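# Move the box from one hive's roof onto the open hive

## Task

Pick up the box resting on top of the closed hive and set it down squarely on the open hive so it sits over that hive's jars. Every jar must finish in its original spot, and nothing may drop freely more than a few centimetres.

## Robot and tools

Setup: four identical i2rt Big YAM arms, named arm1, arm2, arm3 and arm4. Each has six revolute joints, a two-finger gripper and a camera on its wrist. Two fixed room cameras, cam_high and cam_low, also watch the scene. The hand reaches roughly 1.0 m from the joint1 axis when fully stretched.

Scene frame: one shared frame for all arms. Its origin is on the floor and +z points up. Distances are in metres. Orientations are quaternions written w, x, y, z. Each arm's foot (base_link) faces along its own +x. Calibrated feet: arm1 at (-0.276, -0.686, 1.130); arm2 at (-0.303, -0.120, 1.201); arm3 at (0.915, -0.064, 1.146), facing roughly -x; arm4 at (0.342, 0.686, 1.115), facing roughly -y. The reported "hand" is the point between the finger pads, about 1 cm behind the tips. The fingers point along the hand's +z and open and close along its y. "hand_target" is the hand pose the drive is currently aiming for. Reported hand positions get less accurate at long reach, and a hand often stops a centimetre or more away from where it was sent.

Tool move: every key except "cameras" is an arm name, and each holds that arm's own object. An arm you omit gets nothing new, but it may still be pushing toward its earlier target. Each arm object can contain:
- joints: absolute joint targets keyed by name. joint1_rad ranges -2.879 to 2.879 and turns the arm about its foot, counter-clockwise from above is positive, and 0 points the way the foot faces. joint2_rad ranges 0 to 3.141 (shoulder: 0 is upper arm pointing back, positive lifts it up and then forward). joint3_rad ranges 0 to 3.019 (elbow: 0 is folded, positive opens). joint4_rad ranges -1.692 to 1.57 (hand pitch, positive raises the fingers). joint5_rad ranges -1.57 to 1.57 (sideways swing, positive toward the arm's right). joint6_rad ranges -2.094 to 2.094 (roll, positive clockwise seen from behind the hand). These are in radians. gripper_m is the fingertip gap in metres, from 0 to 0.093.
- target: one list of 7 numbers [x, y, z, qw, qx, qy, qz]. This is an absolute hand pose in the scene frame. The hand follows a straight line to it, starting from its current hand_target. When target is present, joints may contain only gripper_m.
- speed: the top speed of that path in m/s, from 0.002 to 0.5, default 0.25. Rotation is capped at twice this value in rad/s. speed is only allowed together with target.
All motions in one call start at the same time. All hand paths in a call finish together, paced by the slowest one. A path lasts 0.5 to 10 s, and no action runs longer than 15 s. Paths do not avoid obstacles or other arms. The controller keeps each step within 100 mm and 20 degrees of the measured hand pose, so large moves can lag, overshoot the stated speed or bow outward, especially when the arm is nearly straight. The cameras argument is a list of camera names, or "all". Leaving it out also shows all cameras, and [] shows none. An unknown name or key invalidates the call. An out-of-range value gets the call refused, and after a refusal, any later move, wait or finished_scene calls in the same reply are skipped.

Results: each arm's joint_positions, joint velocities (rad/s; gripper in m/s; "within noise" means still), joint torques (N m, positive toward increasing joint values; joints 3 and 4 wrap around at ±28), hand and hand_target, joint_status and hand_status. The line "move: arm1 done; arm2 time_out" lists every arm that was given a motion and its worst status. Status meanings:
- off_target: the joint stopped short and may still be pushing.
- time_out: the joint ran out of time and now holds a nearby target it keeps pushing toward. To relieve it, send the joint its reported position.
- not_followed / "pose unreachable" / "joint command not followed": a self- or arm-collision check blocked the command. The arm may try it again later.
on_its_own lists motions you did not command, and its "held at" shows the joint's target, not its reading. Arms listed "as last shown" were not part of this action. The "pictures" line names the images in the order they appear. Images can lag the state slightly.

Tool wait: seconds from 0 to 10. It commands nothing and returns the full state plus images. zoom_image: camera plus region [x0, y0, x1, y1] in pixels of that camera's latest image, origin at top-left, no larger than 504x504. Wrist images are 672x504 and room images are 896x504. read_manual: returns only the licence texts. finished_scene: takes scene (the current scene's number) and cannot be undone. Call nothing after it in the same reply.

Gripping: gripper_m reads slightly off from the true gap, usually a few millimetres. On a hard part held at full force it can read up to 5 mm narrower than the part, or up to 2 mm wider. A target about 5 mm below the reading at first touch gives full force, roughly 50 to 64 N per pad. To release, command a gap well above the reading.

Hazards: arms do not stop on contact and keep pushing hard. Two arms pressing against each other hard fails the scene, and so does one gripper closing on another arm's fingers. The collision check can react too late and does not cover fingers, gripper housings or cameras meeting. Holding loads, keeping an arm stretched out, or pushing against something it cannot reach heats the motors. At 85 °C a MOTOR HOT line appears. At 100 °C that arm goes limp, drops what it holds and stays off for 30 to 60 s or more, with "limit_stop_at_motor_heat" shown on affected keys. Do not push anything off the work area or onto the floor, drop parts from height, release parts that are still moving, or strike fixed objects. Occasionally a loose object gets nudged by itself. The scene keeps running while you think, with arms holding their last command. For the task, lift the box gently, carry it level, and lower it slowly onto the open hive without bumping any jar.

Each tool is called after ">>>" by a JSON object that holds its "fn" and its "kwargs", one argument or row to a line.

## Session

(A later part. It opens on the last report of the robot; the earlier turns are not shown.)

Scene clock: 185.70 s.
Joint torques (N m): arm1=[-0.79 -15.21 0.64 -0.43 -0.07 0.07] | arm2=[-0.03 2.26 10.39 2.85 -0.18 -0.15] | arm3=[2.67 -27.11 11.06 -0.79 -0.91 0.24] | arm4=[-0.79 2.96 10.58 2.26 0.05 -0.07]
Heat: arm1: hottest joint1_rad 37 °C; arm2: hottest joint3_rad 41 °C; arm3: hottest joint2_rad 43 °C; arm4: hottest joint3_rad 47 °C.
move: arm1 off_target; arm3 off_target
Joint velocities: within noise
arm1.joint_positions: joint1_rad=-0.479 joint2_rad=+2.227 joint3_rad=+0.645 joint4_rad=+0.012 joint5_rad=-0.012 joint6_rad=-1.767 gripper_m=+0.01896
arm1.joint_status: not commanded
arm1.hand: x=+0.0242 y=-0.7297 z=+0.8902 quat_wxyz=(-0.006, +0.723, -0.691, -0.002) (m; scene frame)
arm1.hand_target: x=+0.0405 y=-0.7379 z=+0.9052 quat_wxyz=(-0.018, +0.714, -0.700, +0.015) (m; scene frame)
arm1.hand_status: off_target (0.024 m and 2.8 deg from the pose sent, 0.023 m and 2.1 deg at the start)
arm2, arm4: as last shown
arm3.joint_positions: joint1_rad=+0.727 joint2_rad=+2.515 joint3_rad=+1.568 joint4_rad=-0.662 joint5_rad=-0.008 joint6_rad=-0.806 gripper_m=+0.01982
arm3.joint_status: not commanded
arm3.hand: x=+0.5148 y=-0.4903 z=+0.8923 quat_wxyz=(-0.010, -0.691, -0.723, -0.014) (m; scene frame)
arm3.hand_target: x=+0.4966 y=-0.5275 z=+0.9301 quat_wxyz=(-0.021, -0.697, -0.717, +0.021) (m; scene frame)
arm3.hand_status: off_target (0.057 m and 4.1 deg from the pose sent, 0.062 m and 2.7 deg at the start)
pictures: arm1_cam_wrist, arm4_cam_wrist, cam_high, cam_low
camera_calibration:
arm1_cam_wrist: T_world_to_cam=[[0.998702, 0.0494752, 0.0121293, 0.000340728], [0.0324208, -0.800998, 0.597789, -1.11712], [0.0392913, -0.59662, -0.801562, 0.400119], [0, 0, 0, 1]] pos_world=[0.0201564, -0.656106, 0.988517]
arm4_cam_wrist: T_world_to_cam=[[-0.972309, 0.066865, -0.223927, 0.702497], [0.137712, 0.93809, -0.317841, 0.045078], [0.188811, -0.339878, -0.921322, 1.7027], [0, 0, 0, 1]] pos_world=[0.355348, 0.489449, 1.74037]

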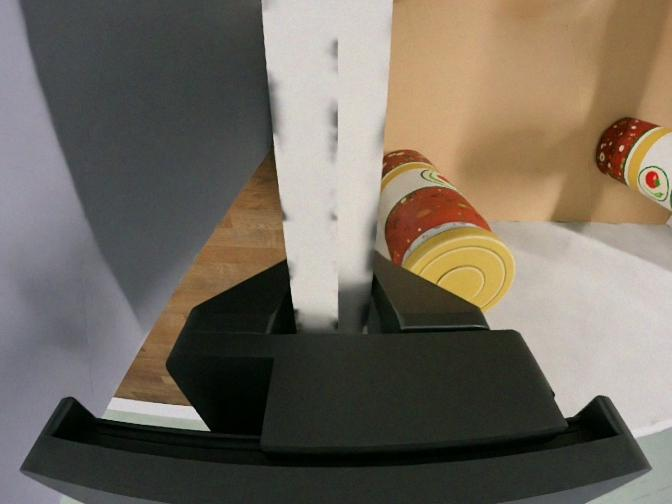

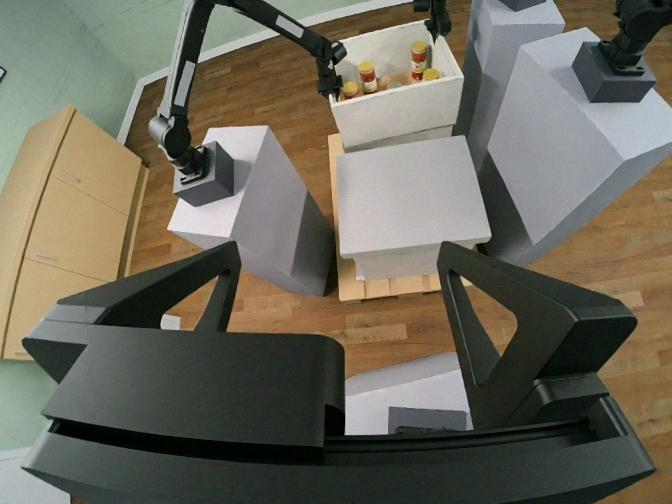

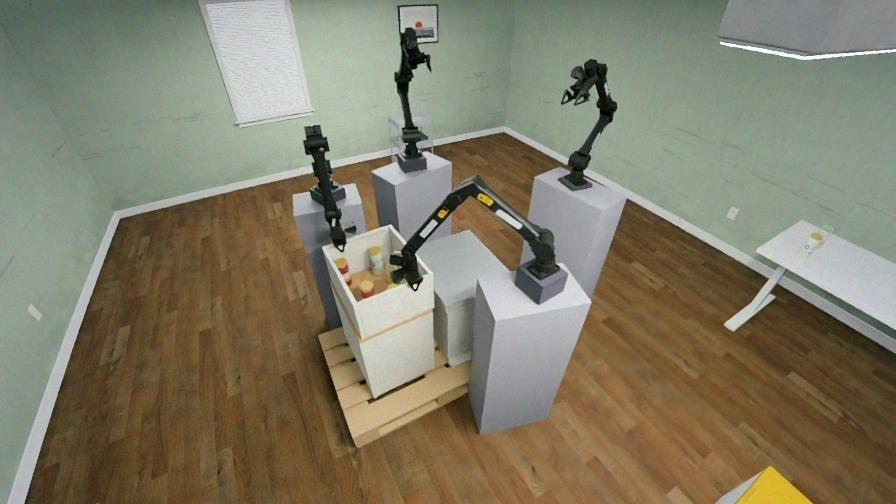

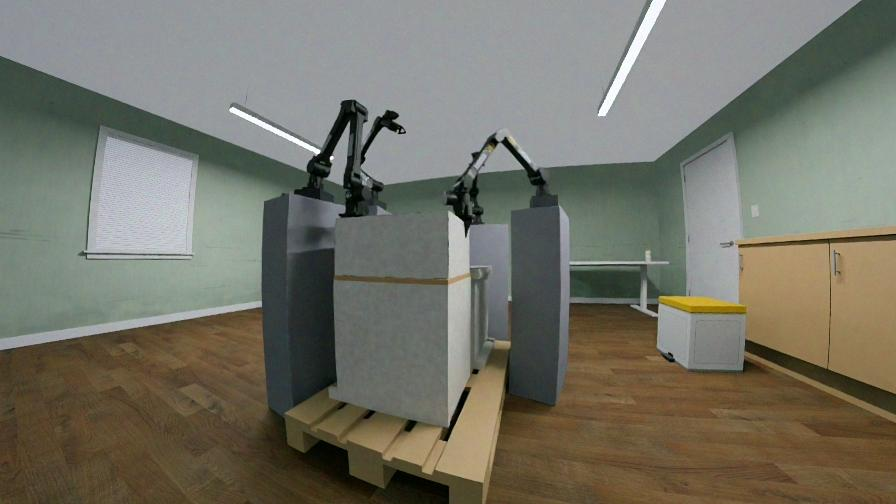

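>>> {"fn": "move", "kwargs": {
  "arm1": {"target":[0.046,-0.739,0.915,-0.018,0.714,-0.70,0.015],"speed":0.06},
  "arm3": {"target":[0.505,-0.528,0.944,0.02,0.697,0.716,-0.02],"speed":0.06},
  "cameras": ["arm1_cam_wrist","arm4_cam_wrist","cam_high","cam_low"]
}}

>>> {"fn": "zoom_image", "kwargs": {
  "camera": "cam_low",
  "region": [325, 235, 485, 295]
}}

>>> {"fn": "zoom_image", "kwargs": {
  "camera": "cam_high",
  "region": [350, 280, 450, 350]
}}

>>> {"fn": "zoom_image", "kwargs": {
  "camera": "arm4_cam_wrist",
  "region": [320, 100, 480, 180]
}}

Scene clock: 190.00 s.
Joint torques (N m): arm1=[-0.79 -17.61 0.43 -0.77 -0.06 0.04] | arm2=[-0.21 2.37 10.33 2.89 -0.18 -0.14] | arm3=[2.78 -30.51 7.75 -0.84 -0.89 0.19] | arm4=[-1.61 3.02 10.43 2.32 0.09 -0.02]
Heat: arm1: hottest joint1_rad 37 °C; arm2: hottest joint3_rad 41 °C; arm3: hottest joint2_rad 43 °C; arm4: hottest joint3_rad 47 °C.
move: arm1 off_target; arm3 off_target
Joint velocities: within noise
arm1.joint_positions: joint1_rad=-0.481 joint2_rad=+2.225 joint3_rad=+0.653 joint4_rad=-0.012 joint5_rad=-0.012 joint6_rad=-1.764 gripper_m=+0.01895
arm1.joint_status: not commanded
arm1.hand: x=+0.0243 y=-0.7301 z=+0.8906 quat_wxyz=(-0.002, +0.722, -0.692, -0.007) (m; scene frame)
arm1.hand_target: x=+0.0453 y=-0.7389 z=+0.9131 quat_wxyz=(-0.018, +0.714, -0.700, +0.015) (m; scene frame)
arm1.hand_status: off_target (0.034 m and 3.4 deg from the pose sent, 0.034 m and 2.8 deg at the start)
arm2, arm4: as last shown
arm3.joint_positions: joint1_rad=+0.736 joint2_rad=+2.515 joint3_rad=+1.568 joint4_rad=-0.663 joint5_rad=-0.008 joint6_rad=-0.790 gripper_m=+0.01982
arm3.joint_status: not commanded
arm3.hand: x=+0.5187 y=-0.4939 z=+0.8923 quat_wxyz=(-0.010, -0.694, -0.720, -0.014) (m; scene frame)
arm3.hand_target: x=+0.5060 y=-0.5267 z=+0.9426 quat_wxyz=(-0.021, -0.697, -0.717, +0.020) (m; scene frame)
arm3.hand_status: off_target (0.063 m and 4.1 deg from the pose sent, 0.065 m and 4.1 deg at the start)
pictures: arm1_cam_wrist, arm4_cam_wrist, cam_high, cam_low
camera_calibration:
arm1_cam_wrist: T_world_to_cam=[[0.998956, 0.0456658, -0.000983831, 0.00926713], [0.0372626, -0.802298, 0.595759, -1.11704], [0.0264165, -0.595174, -0.803162, 0.402936], [0, 0, 0, 1]] pos_world=[0.021722, -0.656801, 0.989117]
arm4_cam_wrist: T_world_to_cam=[[-0.972309, 0.066865, -0.223927, 0.702497], [0.137712, 0.93809, -0.317841, 0.045078], [0.188811, -0.339878, -0.921322, 1.7027], [0, 0, 0, 1]] pos_world=[0.355348, 0.489449, 1.74037]

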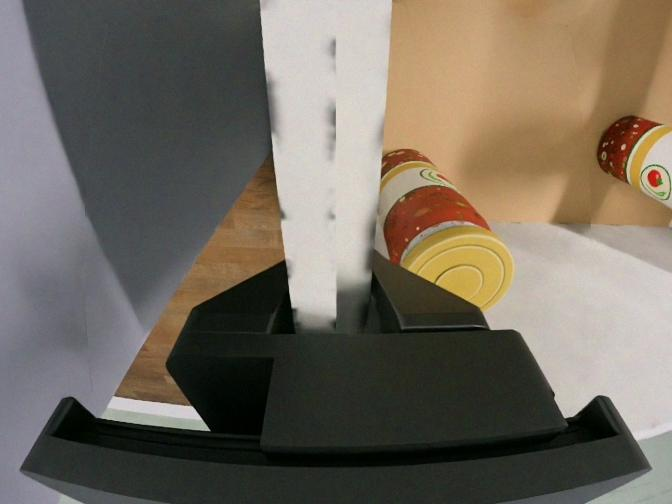

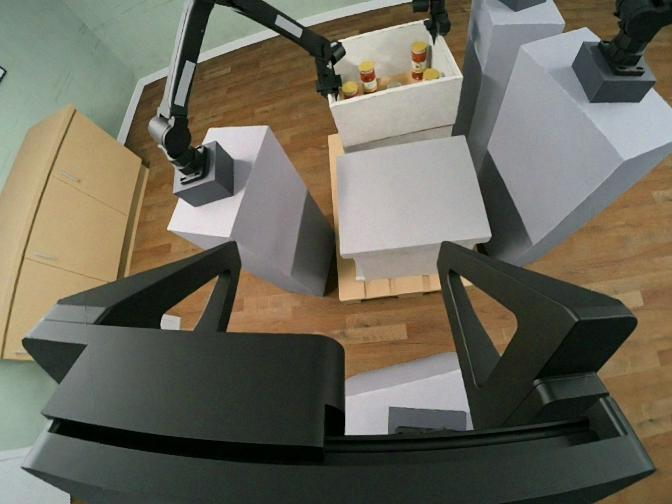

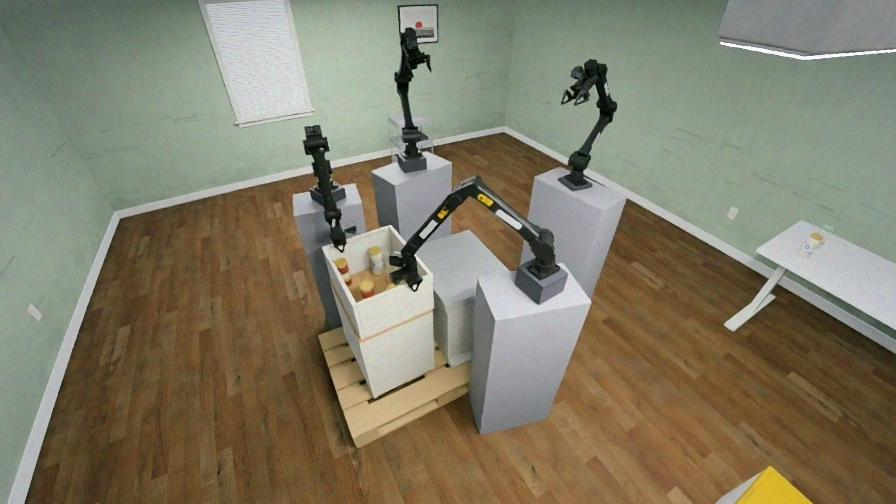

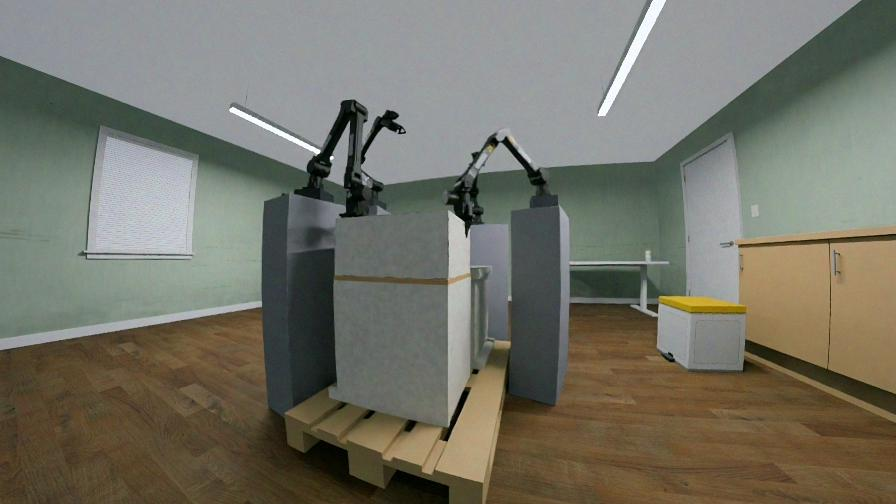

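Scaled by 3.150.

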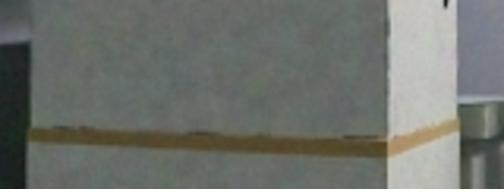

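Scaled by 5.040.

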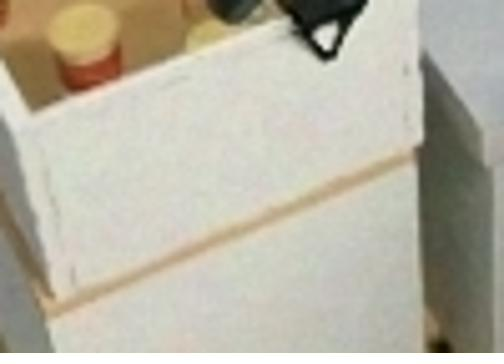

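Scaled by 3.150 from the camera's 672x504 image, which has a finer 960x720 frame.

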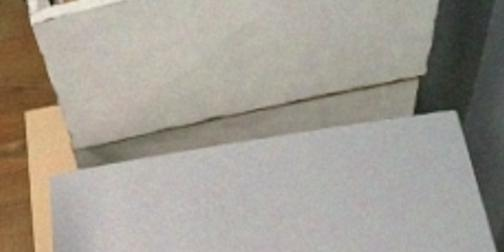

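>>> {"fn": "move", "kwargs": {
  "arm1": {"target":[0.049,-0.743,0.928,-0.018,0.714,-0.70,0.015],"speed":0.06},
  "arm3": {"target":[0.509,-0.531,0.953,0.02,0.697,0.716,-0.02],"speed":0.06},
  "cameras": ["arm1_cam_wrist","arm4_cam_wrist","cam_high","cam_low"]
}}

>>> {"fn": "zoom_image", "kwargs": {
  "camera": "cam_low",
  "region": [325, 235, 485, 295]
}}

>>> {"fn": "zoom_image", "kwargs": {
  "camera": "cam_high",
  "region": [350, 280, 450, 350]
}}

>>> {"fn": "zoom_image", "kwargs": {
  "camera": "arm4_cam_wrist",
  "region": [320, 100, 480, 180]
}}

Scene clock: 195.83 s.
Joint torques (N m): arm1=[-0.97 -18.49 0.47 -0.96 -0.13 -0.06] | arm2=[-0.26 2.37 10.41 2.78 -0.19 -0.14] | arm3=[2.55 -32.03 7.21 -1.21 -0.87 0.16] | arm4=[-1.03 3.02 10.5 2.15 0.07 -0.07]
Heat: arm1: hottest joint1_rad 37 °C; arm2: hottest joint3_rad 41 °C; arm3: hottest joint2_rad 45 °C; arm4: hottest joint3_rad 47 °C.
move: arm1 off_target; arm3 off_target
Joint velocities: within noise
arm1.joint_positions: joint1_rad=-0.489 joint2_rad=+2.195 joint3_rad=+0.654 joint4_rad=-0.050 joint5_rad=-0.010 joint6_rad=-1.765 gripper_m=+0.01895
arm1.joint_status: not commanded
arm1.hand: x=+0.0263 y=-0.7332 z=+0.8995 quat_wxyz=(+0.001, +0.719, -0.695, -0.009) (m; scene frame)
arm1.hand_target: x=+0.0480 y=-0.7428 z=+0.9254 quat_wxyz=(-0.018, +0.714, -0.700, +0.015) (m; scene frame)
arm1.hand_status: off_target (0.038 m and 3.6 deg from the pose sent, 0.047 m and 3.4 deg at the start)
arm2, arm4: as last shown
arm3.joint_positions: joint1_rad=+0.747 joint2_rad=+2.515 joint3_rad=+1.568 joint4_rad=-0.663 joint5_rad=-0.008 joint6_rad=-0.779 gripper_m=+0.01982
arm3.joint_status: not commanded
arm3.hand: x=+0.5232 y=-0.4982 z=+0.8923 quat_wxyz=(-0.010, -0.694, -0.720, -0.014) (m; scene frame)
arm3.hand_target: x=+0.5100 y=-0.5298 z=+0.9504 quat_wxyz=(-0.021, -0.697, -0.717, +0.020) (m; scene frame)
arm3.hand_status: off_target (0.070 m and 4.1 deg from the pose sent, 0.072 m and 4.1 deg at the start)
pictures: arm1_cam_wrist, arm4_cam_wrist, cam_high, cam_low
camera_calibration:
arm1_cam_wrist: T_world_to_cam=[[0.999228, 0.0385057, -0.00773763, 0.00824787], [0.0355167, -0.80179, 0.59655, -1.12514], [0.0167666, -0.596365, -0.802539, 0.40703], [0, 0, 0, 1]] pos_world=[0.0248951, -0.659702, 0.997921]
arm4_cam_wrist: T_world_to_cam=[[-0.972309, 0.066865, -0.223927, 0.702497], [0.137712, 0.93809, -0.317841, 0.045078], [0.188811, -0.339878, -0.921322, 1.7027], [0, 0, 0, 1]] pos_world=[0.355348, 0.489449, 1.74037]

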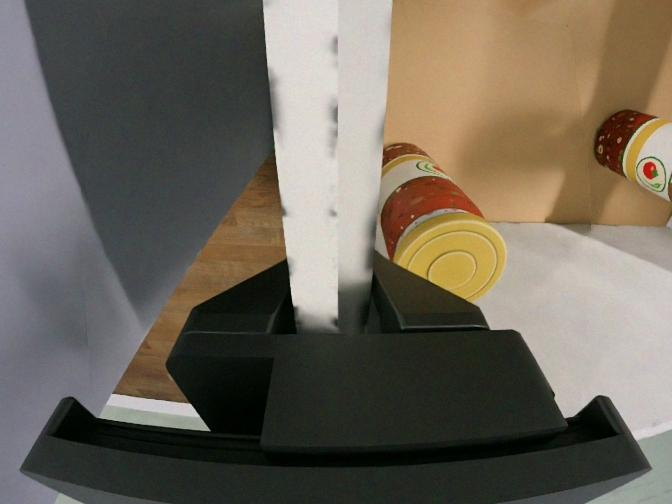

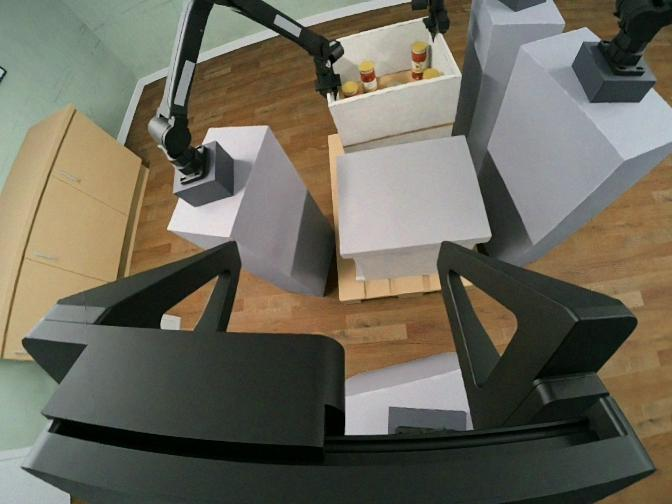

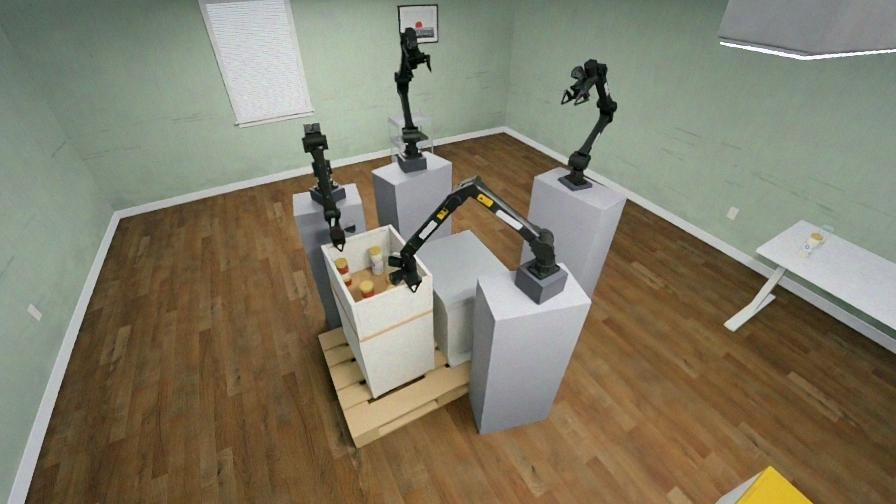

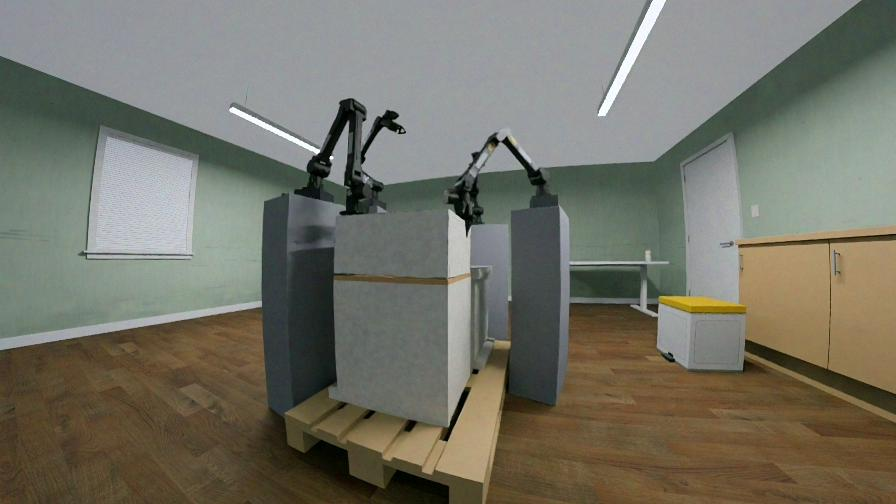

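Scaled by 3.150.

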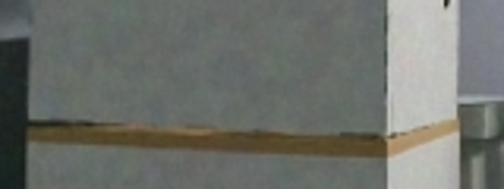

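Scaled by 5.040.

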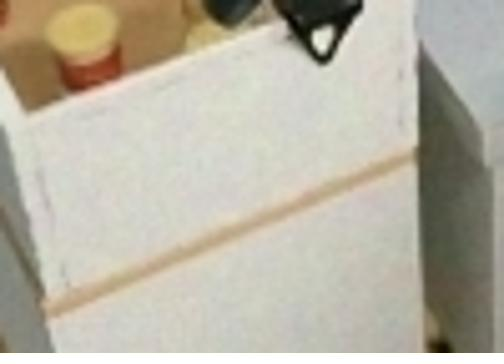

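Scaled by 3.150 from the camera's 672x504 image, which has a finer 960x720 frame.

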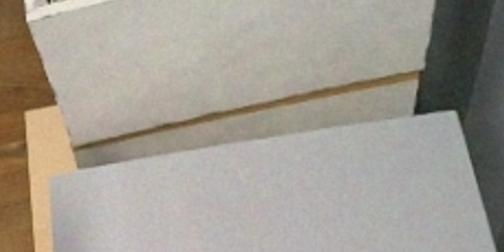

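>>> {"fn": "move", "kwargs": {
  "arm1": {"target":[0.045,-0.742,0.903,-0.018,0.714,-0.70,0.012],"speed":0.06},
  "arm3": {"target":[0.512,-0.522,0.93,0.02,0.697,0.716,-0.02],"speed":0.06},
  "cameras": []
}}

>>> {"fn": "move", "kwargs": {
  "arm1": {"target":[0.030,-0.737,0.884,-0.012,0.718,-0.696,0.006],"speed":0.06},
  "arm3": {"target":[0.519,-0.506,0.880,0.014,0.695,0.719,-0.006],"speed":0.06},
  "cameras": ["arm1_cam_wrist","arm3_cam_wrist","arm4_cam_wrist","cam_high","cam_low"]
}}

>>> {"fn": "zoom_image", "kwargs": {
  "camera": "cam_low",
  "region": [325, 235, 485, 295]
}}

>>> {"fn": "zoom_image", "kwargs": {
  "camera": "cam_high",
  "region": [350, 280, 450, 350]
}}

>>> {"fn": "zoom_image", "kwargs": {
  "camera": "arm4_cam_wrist",
  "region": [320, 100, 480, 180]
}}

Scene clock: 201.50 s.
Joint torques (N m): arm1=[-0.62 -13.51 1.01 0.28 -0.21 -0.02] | arm2=[-0.21 2.2 10.36 2.78 -0.18 -0.14] | arm3=[2.02 -29.27 6 -0.08 -0.82 0.08] | arm4=[-1.38 2.73 10.32 2.17 0.08 -0.06]
Heat: arm1: hottest joint1_rad 37 °C; arm2: hottest joint3_rad 42 °C; arm3: hottest joint2_rad 46 °C; arm4: hottest joint3_rad 47 °C.
move: arm1 off_target; arm3 off_target
Joint velocities: arm1=[within noise] | arm2=[0.005 0.005 0.002 0.012 -0.022 0.154 0] | arm3=[within noise] | arm4=[within noise]
arm1.joint_positions: joint1_rad=-0.495 joint2_rad=+2.215 joint3_rad=+0.661 joint4_rad=-0.022 joint5_rad=-0.011 joint6_rad=-1.770 gripper_m=+0.01895
arm1.joint_status: not commanded
arm1.hand: x=+0.0300 y=-0.7354 z=+0.8937 quat_wxyz=(-0.004, +0.719, -0.695, -0.004) (m; scene frame)
arm1.hand_target: x=+0.0449 y=-0.7420 z=+0.9029 quat_wxyz=(-0.018, +0.714, -0.700, +0.012) (m; scene frame)
arm1.hand_status: off_target (0.019 m and 2.5 deg from the pose sent, 0.021 m and 3.3 deg at the start)
arm2, arm4: as last shown
arm3.joint_positions: joint1_rad=+0.747 joint2_rad=+2.515 joint3_rad=+1.564 joint4_rad=-0.644 joint5_rad=-0.009 joint6_rad=-0.776 gripper_m=+0.01983
arm3.joint_status: not commanded
arm3.hand: x=+0.5219 y=-0.4997 z=+0.8912 quat_wxyz=(-0.010, -0.695, -0.719, -0.007) (m; scene frame)
arm3.hand_target: x=+0.5124 y=-0.5214 z=+0.9289 quat_wxyz=(-0.020, -0.697, -0.716, +0.020) (m; scene frame)
arm3.hand_status: off_target (0.046 m and 3.3 deg from the pose sent, 0.046 m and 4.1 deg at the start)
pictures: none
No camera images: "cameras" was empty.

Scene clock: 202.87 s.
Joint torques (N m): arm1=[0.09 -9 0.73 1.11 -0.08 -0.04] | arm2=[0.03 2.37 10.33 2.91 -0.18 -0.14] | arm3=[1.44 -21.54 6.69 1.37 -0.37 -0.06] | arm4=[-1.96 2.84 10.52 2.17 0.06 0.01]
Heat: arm1: hottest joint1_rad 37 °C; arm2: hottest joint3_rad 42 °C; arm3: hottest joint2_rad 46 °C; arm4: hottest joint3_rad 47 °C.
move: arm1 done; arm3 off_target
Joint velocities: within noise
arm1.joint_positions: joint1_rad=-0.495 joint2_rad=+2.228 joint3_rad=+0.653 joint4_rad=+0.013 joint5_rad=-0.012 joint6_rad=-1.770 gripper_m=+0.01896
arm1.joint_status: not commanded
arm1.hand: x=+0.0292 y=-0.7352 z=+0.8900 quat_wxyz=(-0.009, +0.719, -0.695, +0.002) (m; scene frame)
arm1.hand_target: x=+0.0299 y=-0.7370 z=+0.8842 quat_wxyz=(-0.012, +0.718, -0.696, +0.006) (m; scene frame)
arm1.hand_status: done (0.006 m and 0.6 deg from the pose sent, 0.010 m and 1.4 deg at the start)
arm2, arm4: as last shown
arm3.joint_positions: joint1_rad=+0.747 joint2_rad=+2.518 joint3_rad=+1.562 joint4_rad=-0.628 joint5_rad=-0.008 joint6_rad=-0.776 gripper_m=+0.01983
arm3.joint_status: not commanded
arm3.hand: x=+0.5204 y=-0.5011 z=+0.8895 quat_wxyz=(-0.010, -0.695, -0.719, -0.001) (m; scene frame)
arm3.hand_target: x=+0.5191 y=-0.5059 z=+0.8804 quat_wxyz=(-0.014, -0.695, -0.719, +0.006) (m; scene frame)
arm3.hand_status: off_target (0.011 m and 0.9 deg from the pose sent, 0.013 m and 1.6 deg at the start)
pictures: arm1_cam_wrist, arm3_cam_wrist, arm4_cam_wrist, cam_high, cam_low
camera_calibration:
arm1_cam_wrist: T_world_to_cam=[[0.999046, 0.0377521, 0.0219502, -0.0216502], [0.0170909, -0.800562, 0.599007, -1.12195], [0.0401862, -0.59806, -0.800443, 0.394388], [0, 0, 0, 1]] pos_world=[0.0249558, -0.661506, 0.988216]
arm3_cam_wrist: T_world_to_cam=[[-0.998932, -0.0395783, -0.0238212, 0.521889], [-0.0460822, 0.817933, 0.573465, -0.0728144], [-0.00321257, 0.57395, -0.818884, 1.14365], [0, 0, 0, 1]] pos_world=[0.52165, -0.576184, 0.990703]
arm4_cam_wrist: T_world_to_cam=[[-0.972309, 0.066865, -0.223927, 0.702497], [0.137712, 0.93809, -0.317841, 0.045078], [0.188811, -0.339878, -0.921322, 1.7027], [0, 0, 0, 1]] pos_world=[0.355348, 0.489449, 1.74037]

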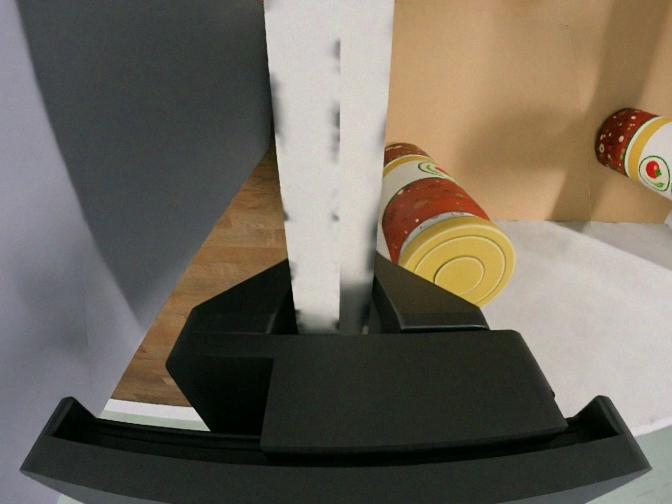

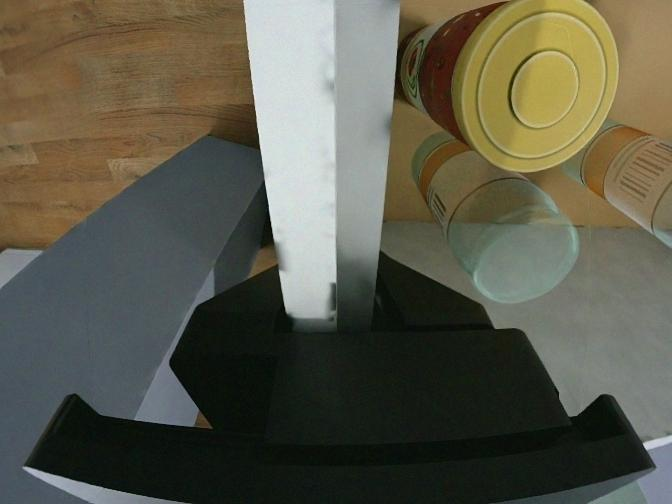

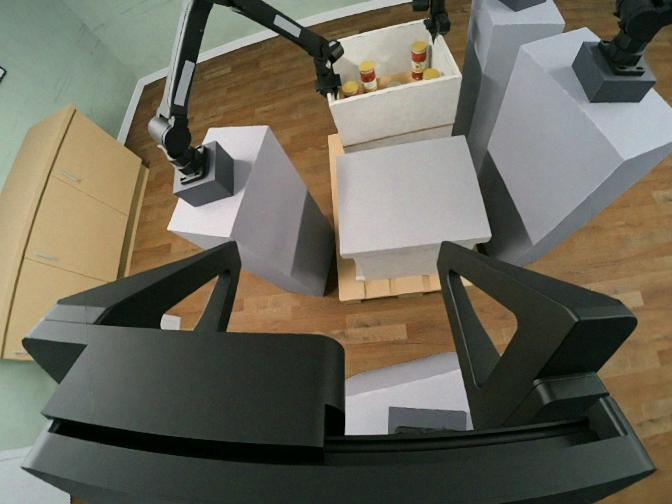

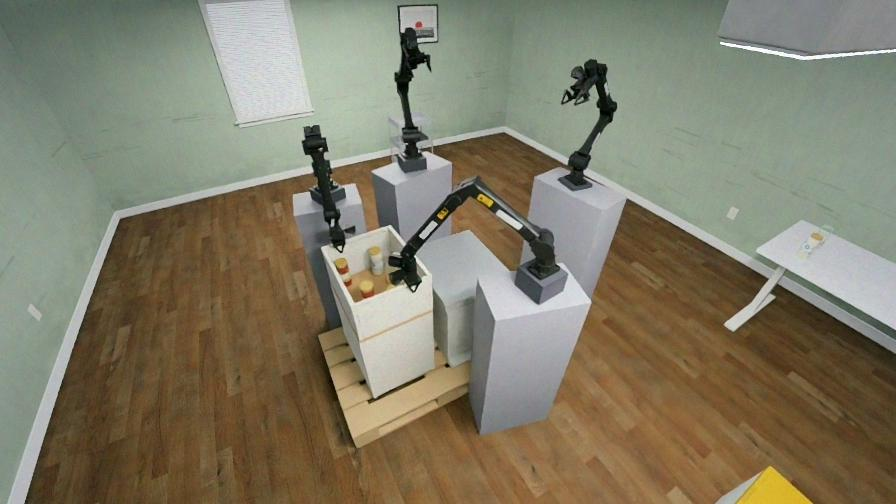

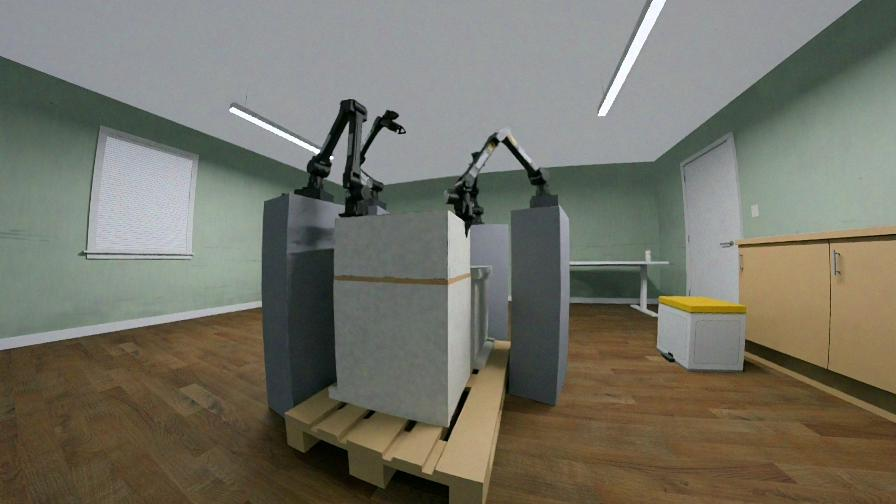

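Scaled by 3.150.

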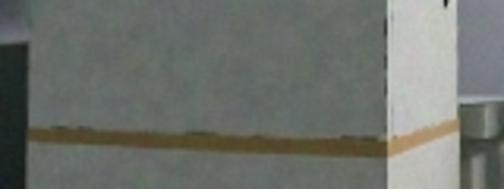

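Scaled by 5.040.

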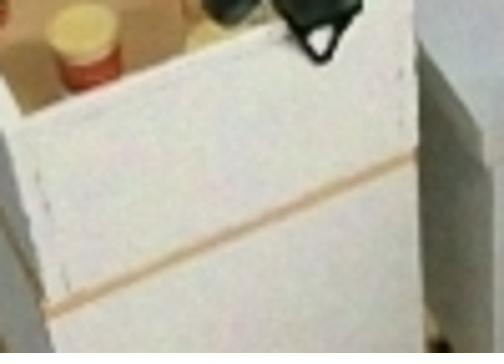

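Scaled by 3.150 from the camera's 672x504 image, which has a finer 960x720 frame.

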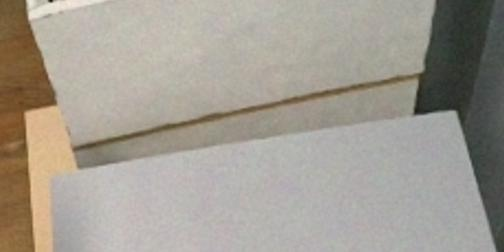

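>>> {"fn": "move", "kwargs": {
  "arm1": {"joints":{"gripper_m":0.024}},
  "arm3": {"joints":{"gripper_m":0.024}},
  "cameras": []
}}

>>> {"fn": "move", "kwargs": {
  "arm1": {"joints":{"gripper_m":0.06}},
  "arm3": {"joints":{"gripper_m":0.06}},
  "cameras": ["arm1_cam_wrist","arm3_cam_wrist"]
}}

>>> {"fn": "move", "kwargs": {
  "arm1": {"target":[0.027,-0.736,1.06,-0.012,0.718,-0.696,0.006],"speed":0.22},
  "arm3": {"target":[0.520,-0.503,1.06,0.014,0.695,0.719,-0.006],"speed":0.22},
  "cameras": ["arm1_cam_wrist","arm4_cam_wrist","cam_high","cam_low"]
}}

>>> {"fn": "zoom_image", "kwargs": {
  "camera": "cam_low",
  "region": [325, 235, 485, 295]
}}

>>> {"fn": "zoom_image", "kwargs": {
  "camera": "cam_high",
  "region": [350, 280, 450, 350]
}}

>>> {"fn": "zoom_image", "kwargs": {
  "camera": "arm4_cam_wrist",
  "region": [320, 100, 480, 180]
}}

Scene clock: 205.87 s.
Joint torques (N m): arm1=[0.03 -9.17 0.7 0.84 -0.08 -0.04] | arm2=[-0.21 2.2 10.35 2.82 -0.18 -0.14] | arm3=[1.44 -21.66 6.72 0.88 -0.06 -0.06] | arm4=[-0.85 2.96 10.43 2.26 0.08 -0.02]
Heat: arm1: hottest joint1_rad 37 °C; arm2: hottest joint3_rad 42 °C; arm3: hottest joint2_rad 45 °C; arm4: hottest joint3_rad 47 °C.
move: arm1 done; arm3 done
Joint velocities: within noise
arm1.joint_positions: joint1_rad=-0.495 joint2_rad=+2.230 joint3_rad=+0.653 joint4_rad=+0.022 joint5_rad=-0.012 joint6_rad=-1.770 gripper_m=+0.02393
arm1.joint_status: all done
arm1.hand: x=+0.0304 y=-0.7354 z=+0.8895 quat_wxyz=(-0.011, +0.719, -0.695, +0.005) (m; scene frame)
arm1.hand_target: x=+0.0298 y=-0.7370 z=+0.8842 quat_wxyz=(-0.012, +0.718, -0.696, +0.006) (m; scene frame)
arm1.hand_status: not commanded
arm2.joint_positions: joint1_rad=-0.181 joint2_rad=+0.626 joint3_rad=+1.378 joint4_rad=-1.324 joint5_rad=-0.237 joint6_rad=+0.083 gripper_m=+0.09396
arm2.joint_status: not commanded
arm2.hand: x=-0.0612 y=-0.1358 z=+1.7378 quat_wxyz=(-0.483, -0.093, -0.869, -0.052) (m; scene frame)
arm2.hand_target: x=-0.0633 y=-0.1350 z=+1.7467 quat_wxyz=(-0.492, -0.091, -0.865, -0.051) (m; scene frame)
arm2.hand_status: not commanded
arm3.joint_positions: joint1_rad=+0.747 joint2_rad=+2.519 joint3_rad=+1.562 joint4_rad=-0.615 joint5_rad=-0.015 joint6_rad=-0.776 gripper_m=+0.02392
arm3.joint_status: all done
arm3.hand: x=+0.5194 y=-0.5040 z=+0.8889 quat_wxyz=(-0.014, -0.695, -0.719, +0.005) (m; scene frame)
arm3.hand_target: x=+0.5191 y=-0.5059 z=+0.8804 quat_wxyz=(-0.014, -0.695, -0.719, +0.006) (m; scene frame)
arm3.hand_status: not commanded
arm4.joint_positions: joint1_rad=+0.455 joint2_rad=+0.590 joint3_rad=+1.318 joint4_rad=-1.342 joint5_rad=+0.195 joint6_rad=+0.414 gripper_m=+0.09396
arm4.joint_status: not commanded
arm4.hand: x=+0.3805 y=+0.4520 z=+1.6238 quat_wxyz=(-0.381, -0.686, -0.563, +0.261) (m; scene frame)
arm4.hand_target: x=+0.3798 y=+0.4540 z=+1.6349 quat_wxyz=(-0.392, -0.682, -0.558, +0.265) (m; scene frame)
arm4.hand_status: not commanded
pictures: none
No camera images: "cameras" was empty.

Scene clock: 206.53 s.
Joint torques (N m): arm1=[0.03 -9.17 0.72 0.61 -0.08 -0.04] | arm2=[-0.32 2.37 10.3 2.89 -0.18 -0.14] | arm3=[1.44 -21.66 6.74 0.88 -0.06 -0.06] | arm4=[-1.38 2.9 10.48 2.13 0.05 -0.04]
Heat: arm1: hottest joint1_rad 37 °C; arm2: hottest joint3_rad 42 °C; arm3: hottest joint2_rad 45 °C; arm4: hottest joint3_rad 47 °C.
move: arm1 done; arm3 done
Joint velocities: within noise
arm1.joint_positions: joint1_rad=-0.495 joint2_rad=+2.230 joint3_rad=+0.653 joint4_rad=+0.028 joint5_rad=-0.012 joint6_rad=-1.770 gripper_m=+0.05984
arm1.joint_status: all done
arm1.hand: x=+0.0319 y=-0.7357 z=+0.8895 quat_wxyz=(-0.012, +0.719, -0.695, +0.008) (m; scene frame)
arm1.hand_target: x=+0.0298 y=-0.7370 z=+0.8842 quat_wxyz=(-0.012, +0.718, -0.696, +0.006) (m; scene frame)
arm1.hand_status: not commanded
arm2, arm4: as last shown
arm3.joint_positions: joint1_rad=+0.747 joint2_rad=+2.519 joint3_rad=+1.562 joint4_rad=-0.615 joint5_rad=-0.015 joint6_rad=-0.776 gripper_m=+0.05982
arm3.joint_status: all done
arm3.hand: x=+0.5194 y=-0.5040 z=+0.8889 quat_wxyz=(-0.014, -0.695, -0.719, +0.005) (m; scene frame)
arm3.hand_target: x=+0.5191 y=-0.5059 z=+0.8804 quat_wxyz=(-0.014, -0.695, -0.719, +0.006) (m; scene frame)
arm3.hand_status: not commanded
pictures: arm1_cam_wrist, arm3_cam_wrist
camera_calibration:
arm1_cam_wrist: T_world_to_cam=[[0.998693, 0.0378384, 0.0343479, -0.0353245], [0.00962056, -0.799322, 0.600825, -1.12258], [0.0501893, -0.59971, -0.798642, 0.390449], [0, 0, 0, 1]] pos_world=[0.0264818, -0.66181, 0.987517]
arm3_cam_wrist: T_world_to_cam=[[-0.998996, -0.0397663, -0.0206474, 0.517921], [-0.0444904, 0.825648, 0.562428, -0.0572934], [-0.0053182, 0.562782, -0.826588, 1.14711], [0, 0, 0, 1]] pos_world=[0.520952, -0.577673, 0.991105]

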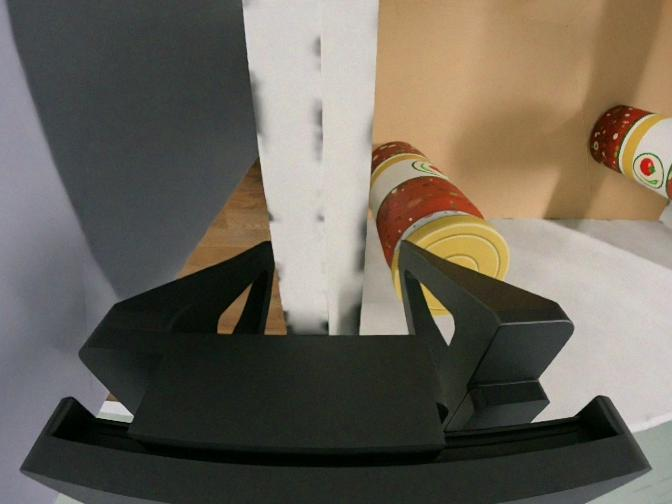

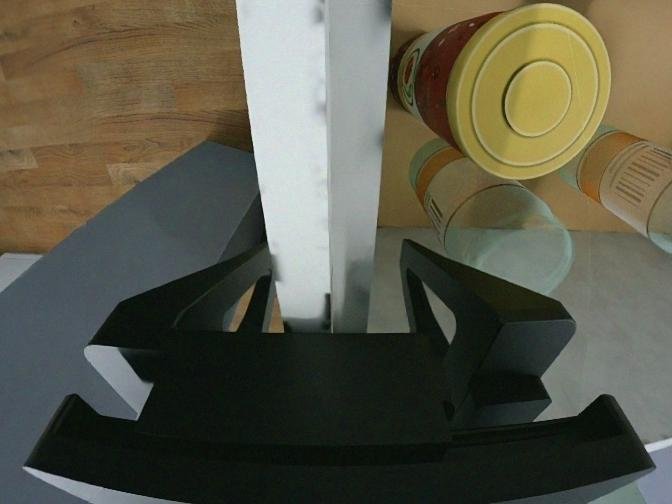

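Scene clock: 208.27 s.
Joint torques (N m): arm1=[0.15 -9.17 5.24 -0.34 -0.08 -0.02] | arm2=[0.09 2.32 10.29 2.88 -0.17 -0.14] | arm3=[1.61 -23.88 7.58 0.16 -0.06 -0.05] | arm4=[-1.49 2.9 10.55 2.06 0.11 -0.06]
Heat: arm1: hottest joint1_rad 37 °C; arm2: hottest joint3_rad 42 °C; arm3: hottest joint2_rad 45 °C; arm4: hottest joint3_rad 47 °C.
move: arm1 done; arm3 off_target
Joint velocities: arm1=[within noise] | arm2=[within noise] | arm3=[0.005 0.005 0.007 -0.002 -0.037 0.154 0.001] | arm4=[within noise]
arm1.joint_positions: joint1_rad=-0.495 joint2_rad=+1.635 joint3_rad=+0.573 joint4_rad=-0.504 joint5_rad=-0.012 joint6_rad=-1.770 gripper_m=+0.05991
arm1.joint_status: not commanded
arm1.hand: x=+0.0215 y=-0.7339 z=+1.0534 quat_wxyz=(-0.007, +0.719, -0.695, +0.000) (m; scene frame)
arm1.hand_target: x=+0.0269 y=-0.7360 z=+1.0598 quat_wxyz=(-0.012, +0.718, -0.696, +0.006) (m; scene frame)
arm1.hand_status: done (0.009 m and 0.9 deg from the pose sent, 0.171 m and 0.3 deg at the start)
arm2, arm4: as last shown
arm3.joint_positions: joint1_rad=+0.747 joint2_rad=+2.206 joint3_rad=+1.486 joint4_rad=-0.865 joint5_rad=-0.015 joint6_rad=-0.776 gripper_m=+0.05989
arm3.joint_status: not commanded
arm3.hand: x=+0.5216 y=-0.4987 z=+1.0483 quat_wxyz=(-0.014, -0.695, -0.719, -0.001) (m; scene frame)
arm3.hand_target: x=+0.5200 y=-0.5030 z=+1.0599 quat_wxyz=(-0.014, -0.695, -0.719, +0.006) (m; scene frame)
arm3.hand_status: off_target (0.013 m and 0.8 deg from the pose sent, 0.171 m and 0.2 deg at the start)
pictures: arm1_cam_wrist, arm4_cam_wrist, cam_high, cam_low
camera_calibration:
arm1_cam_wrist: T_world_to_cam=[[0.999161, 0.0376797, 0.0160287, -0.0114072], [0.020618, -0.801159, 0.598096, -1.21815], [0.0353777, -0.597264, -0.801264, 0.527742], [0, 0, 0, 1]] pos_world=[0.0178432, -0.660304, 1.15162]
arm4_cam_wrist: T_world_to_cam=[[-0.972309, 0.066865, -0.223927, 0.702497], [0.137712, 0.93809, -0.317841, 0.045078], [0.188811, -0.339878, -0.921322, 1.7027], [0, 0, 0, 1]] pos_world=[0.355348, 0.489449, 1.74037]

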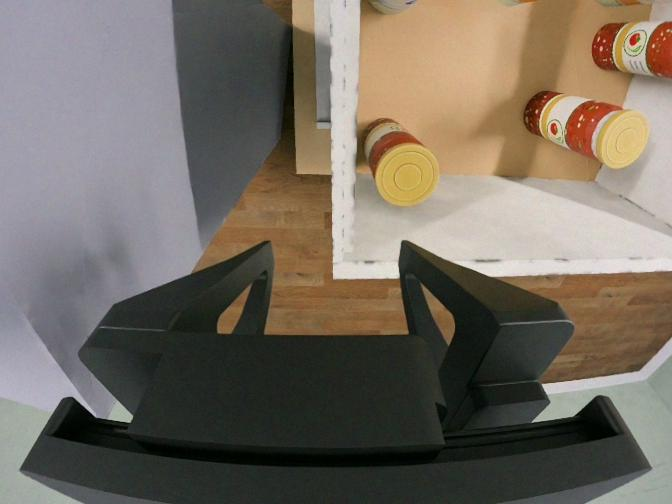

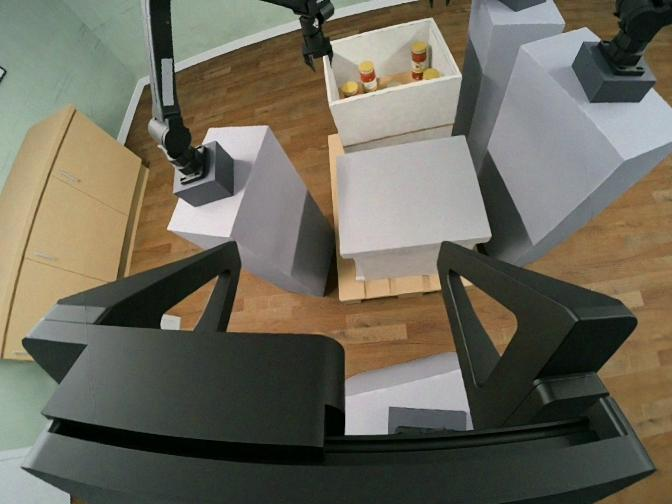

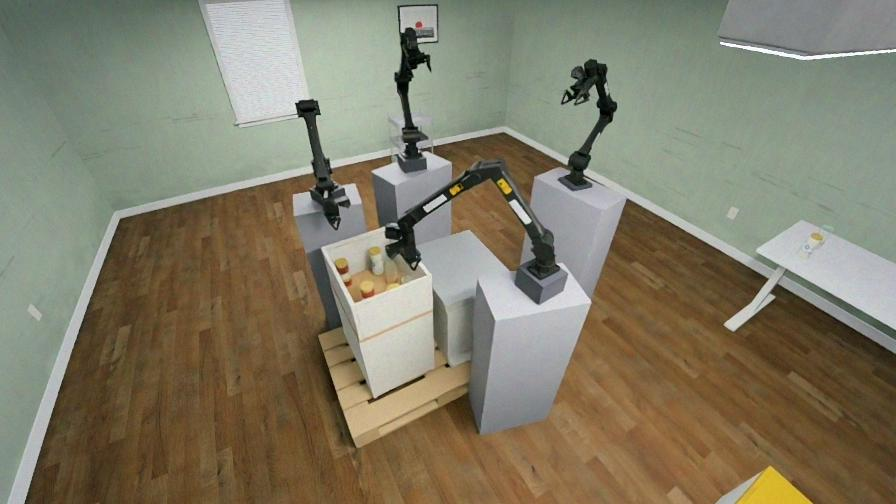

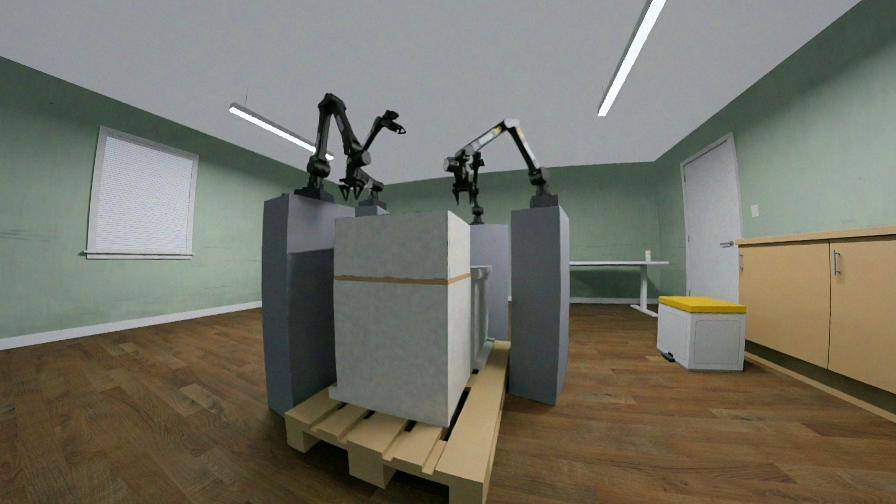

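Scaled by 3.150.

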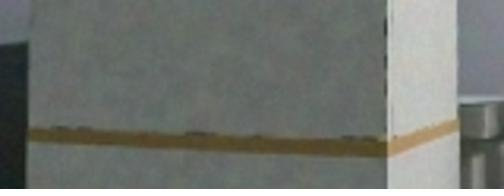

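Scaled by 5.040.

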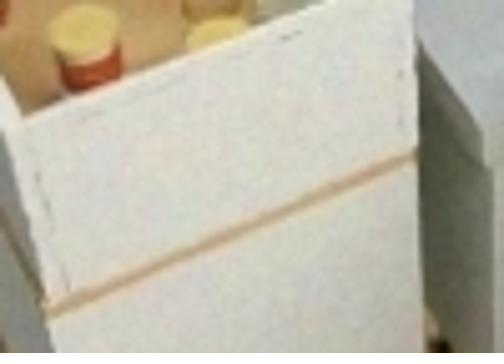

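Scaled by 3.150 from the camera's 672x504 image, which has a finer 960x720 frame.

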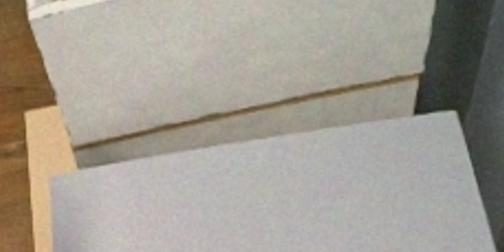

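Well aligned.

>>> {"fn": "finished_scene", "kwargs": {
  "scene": 2
}}

The scene is finished: the task was done.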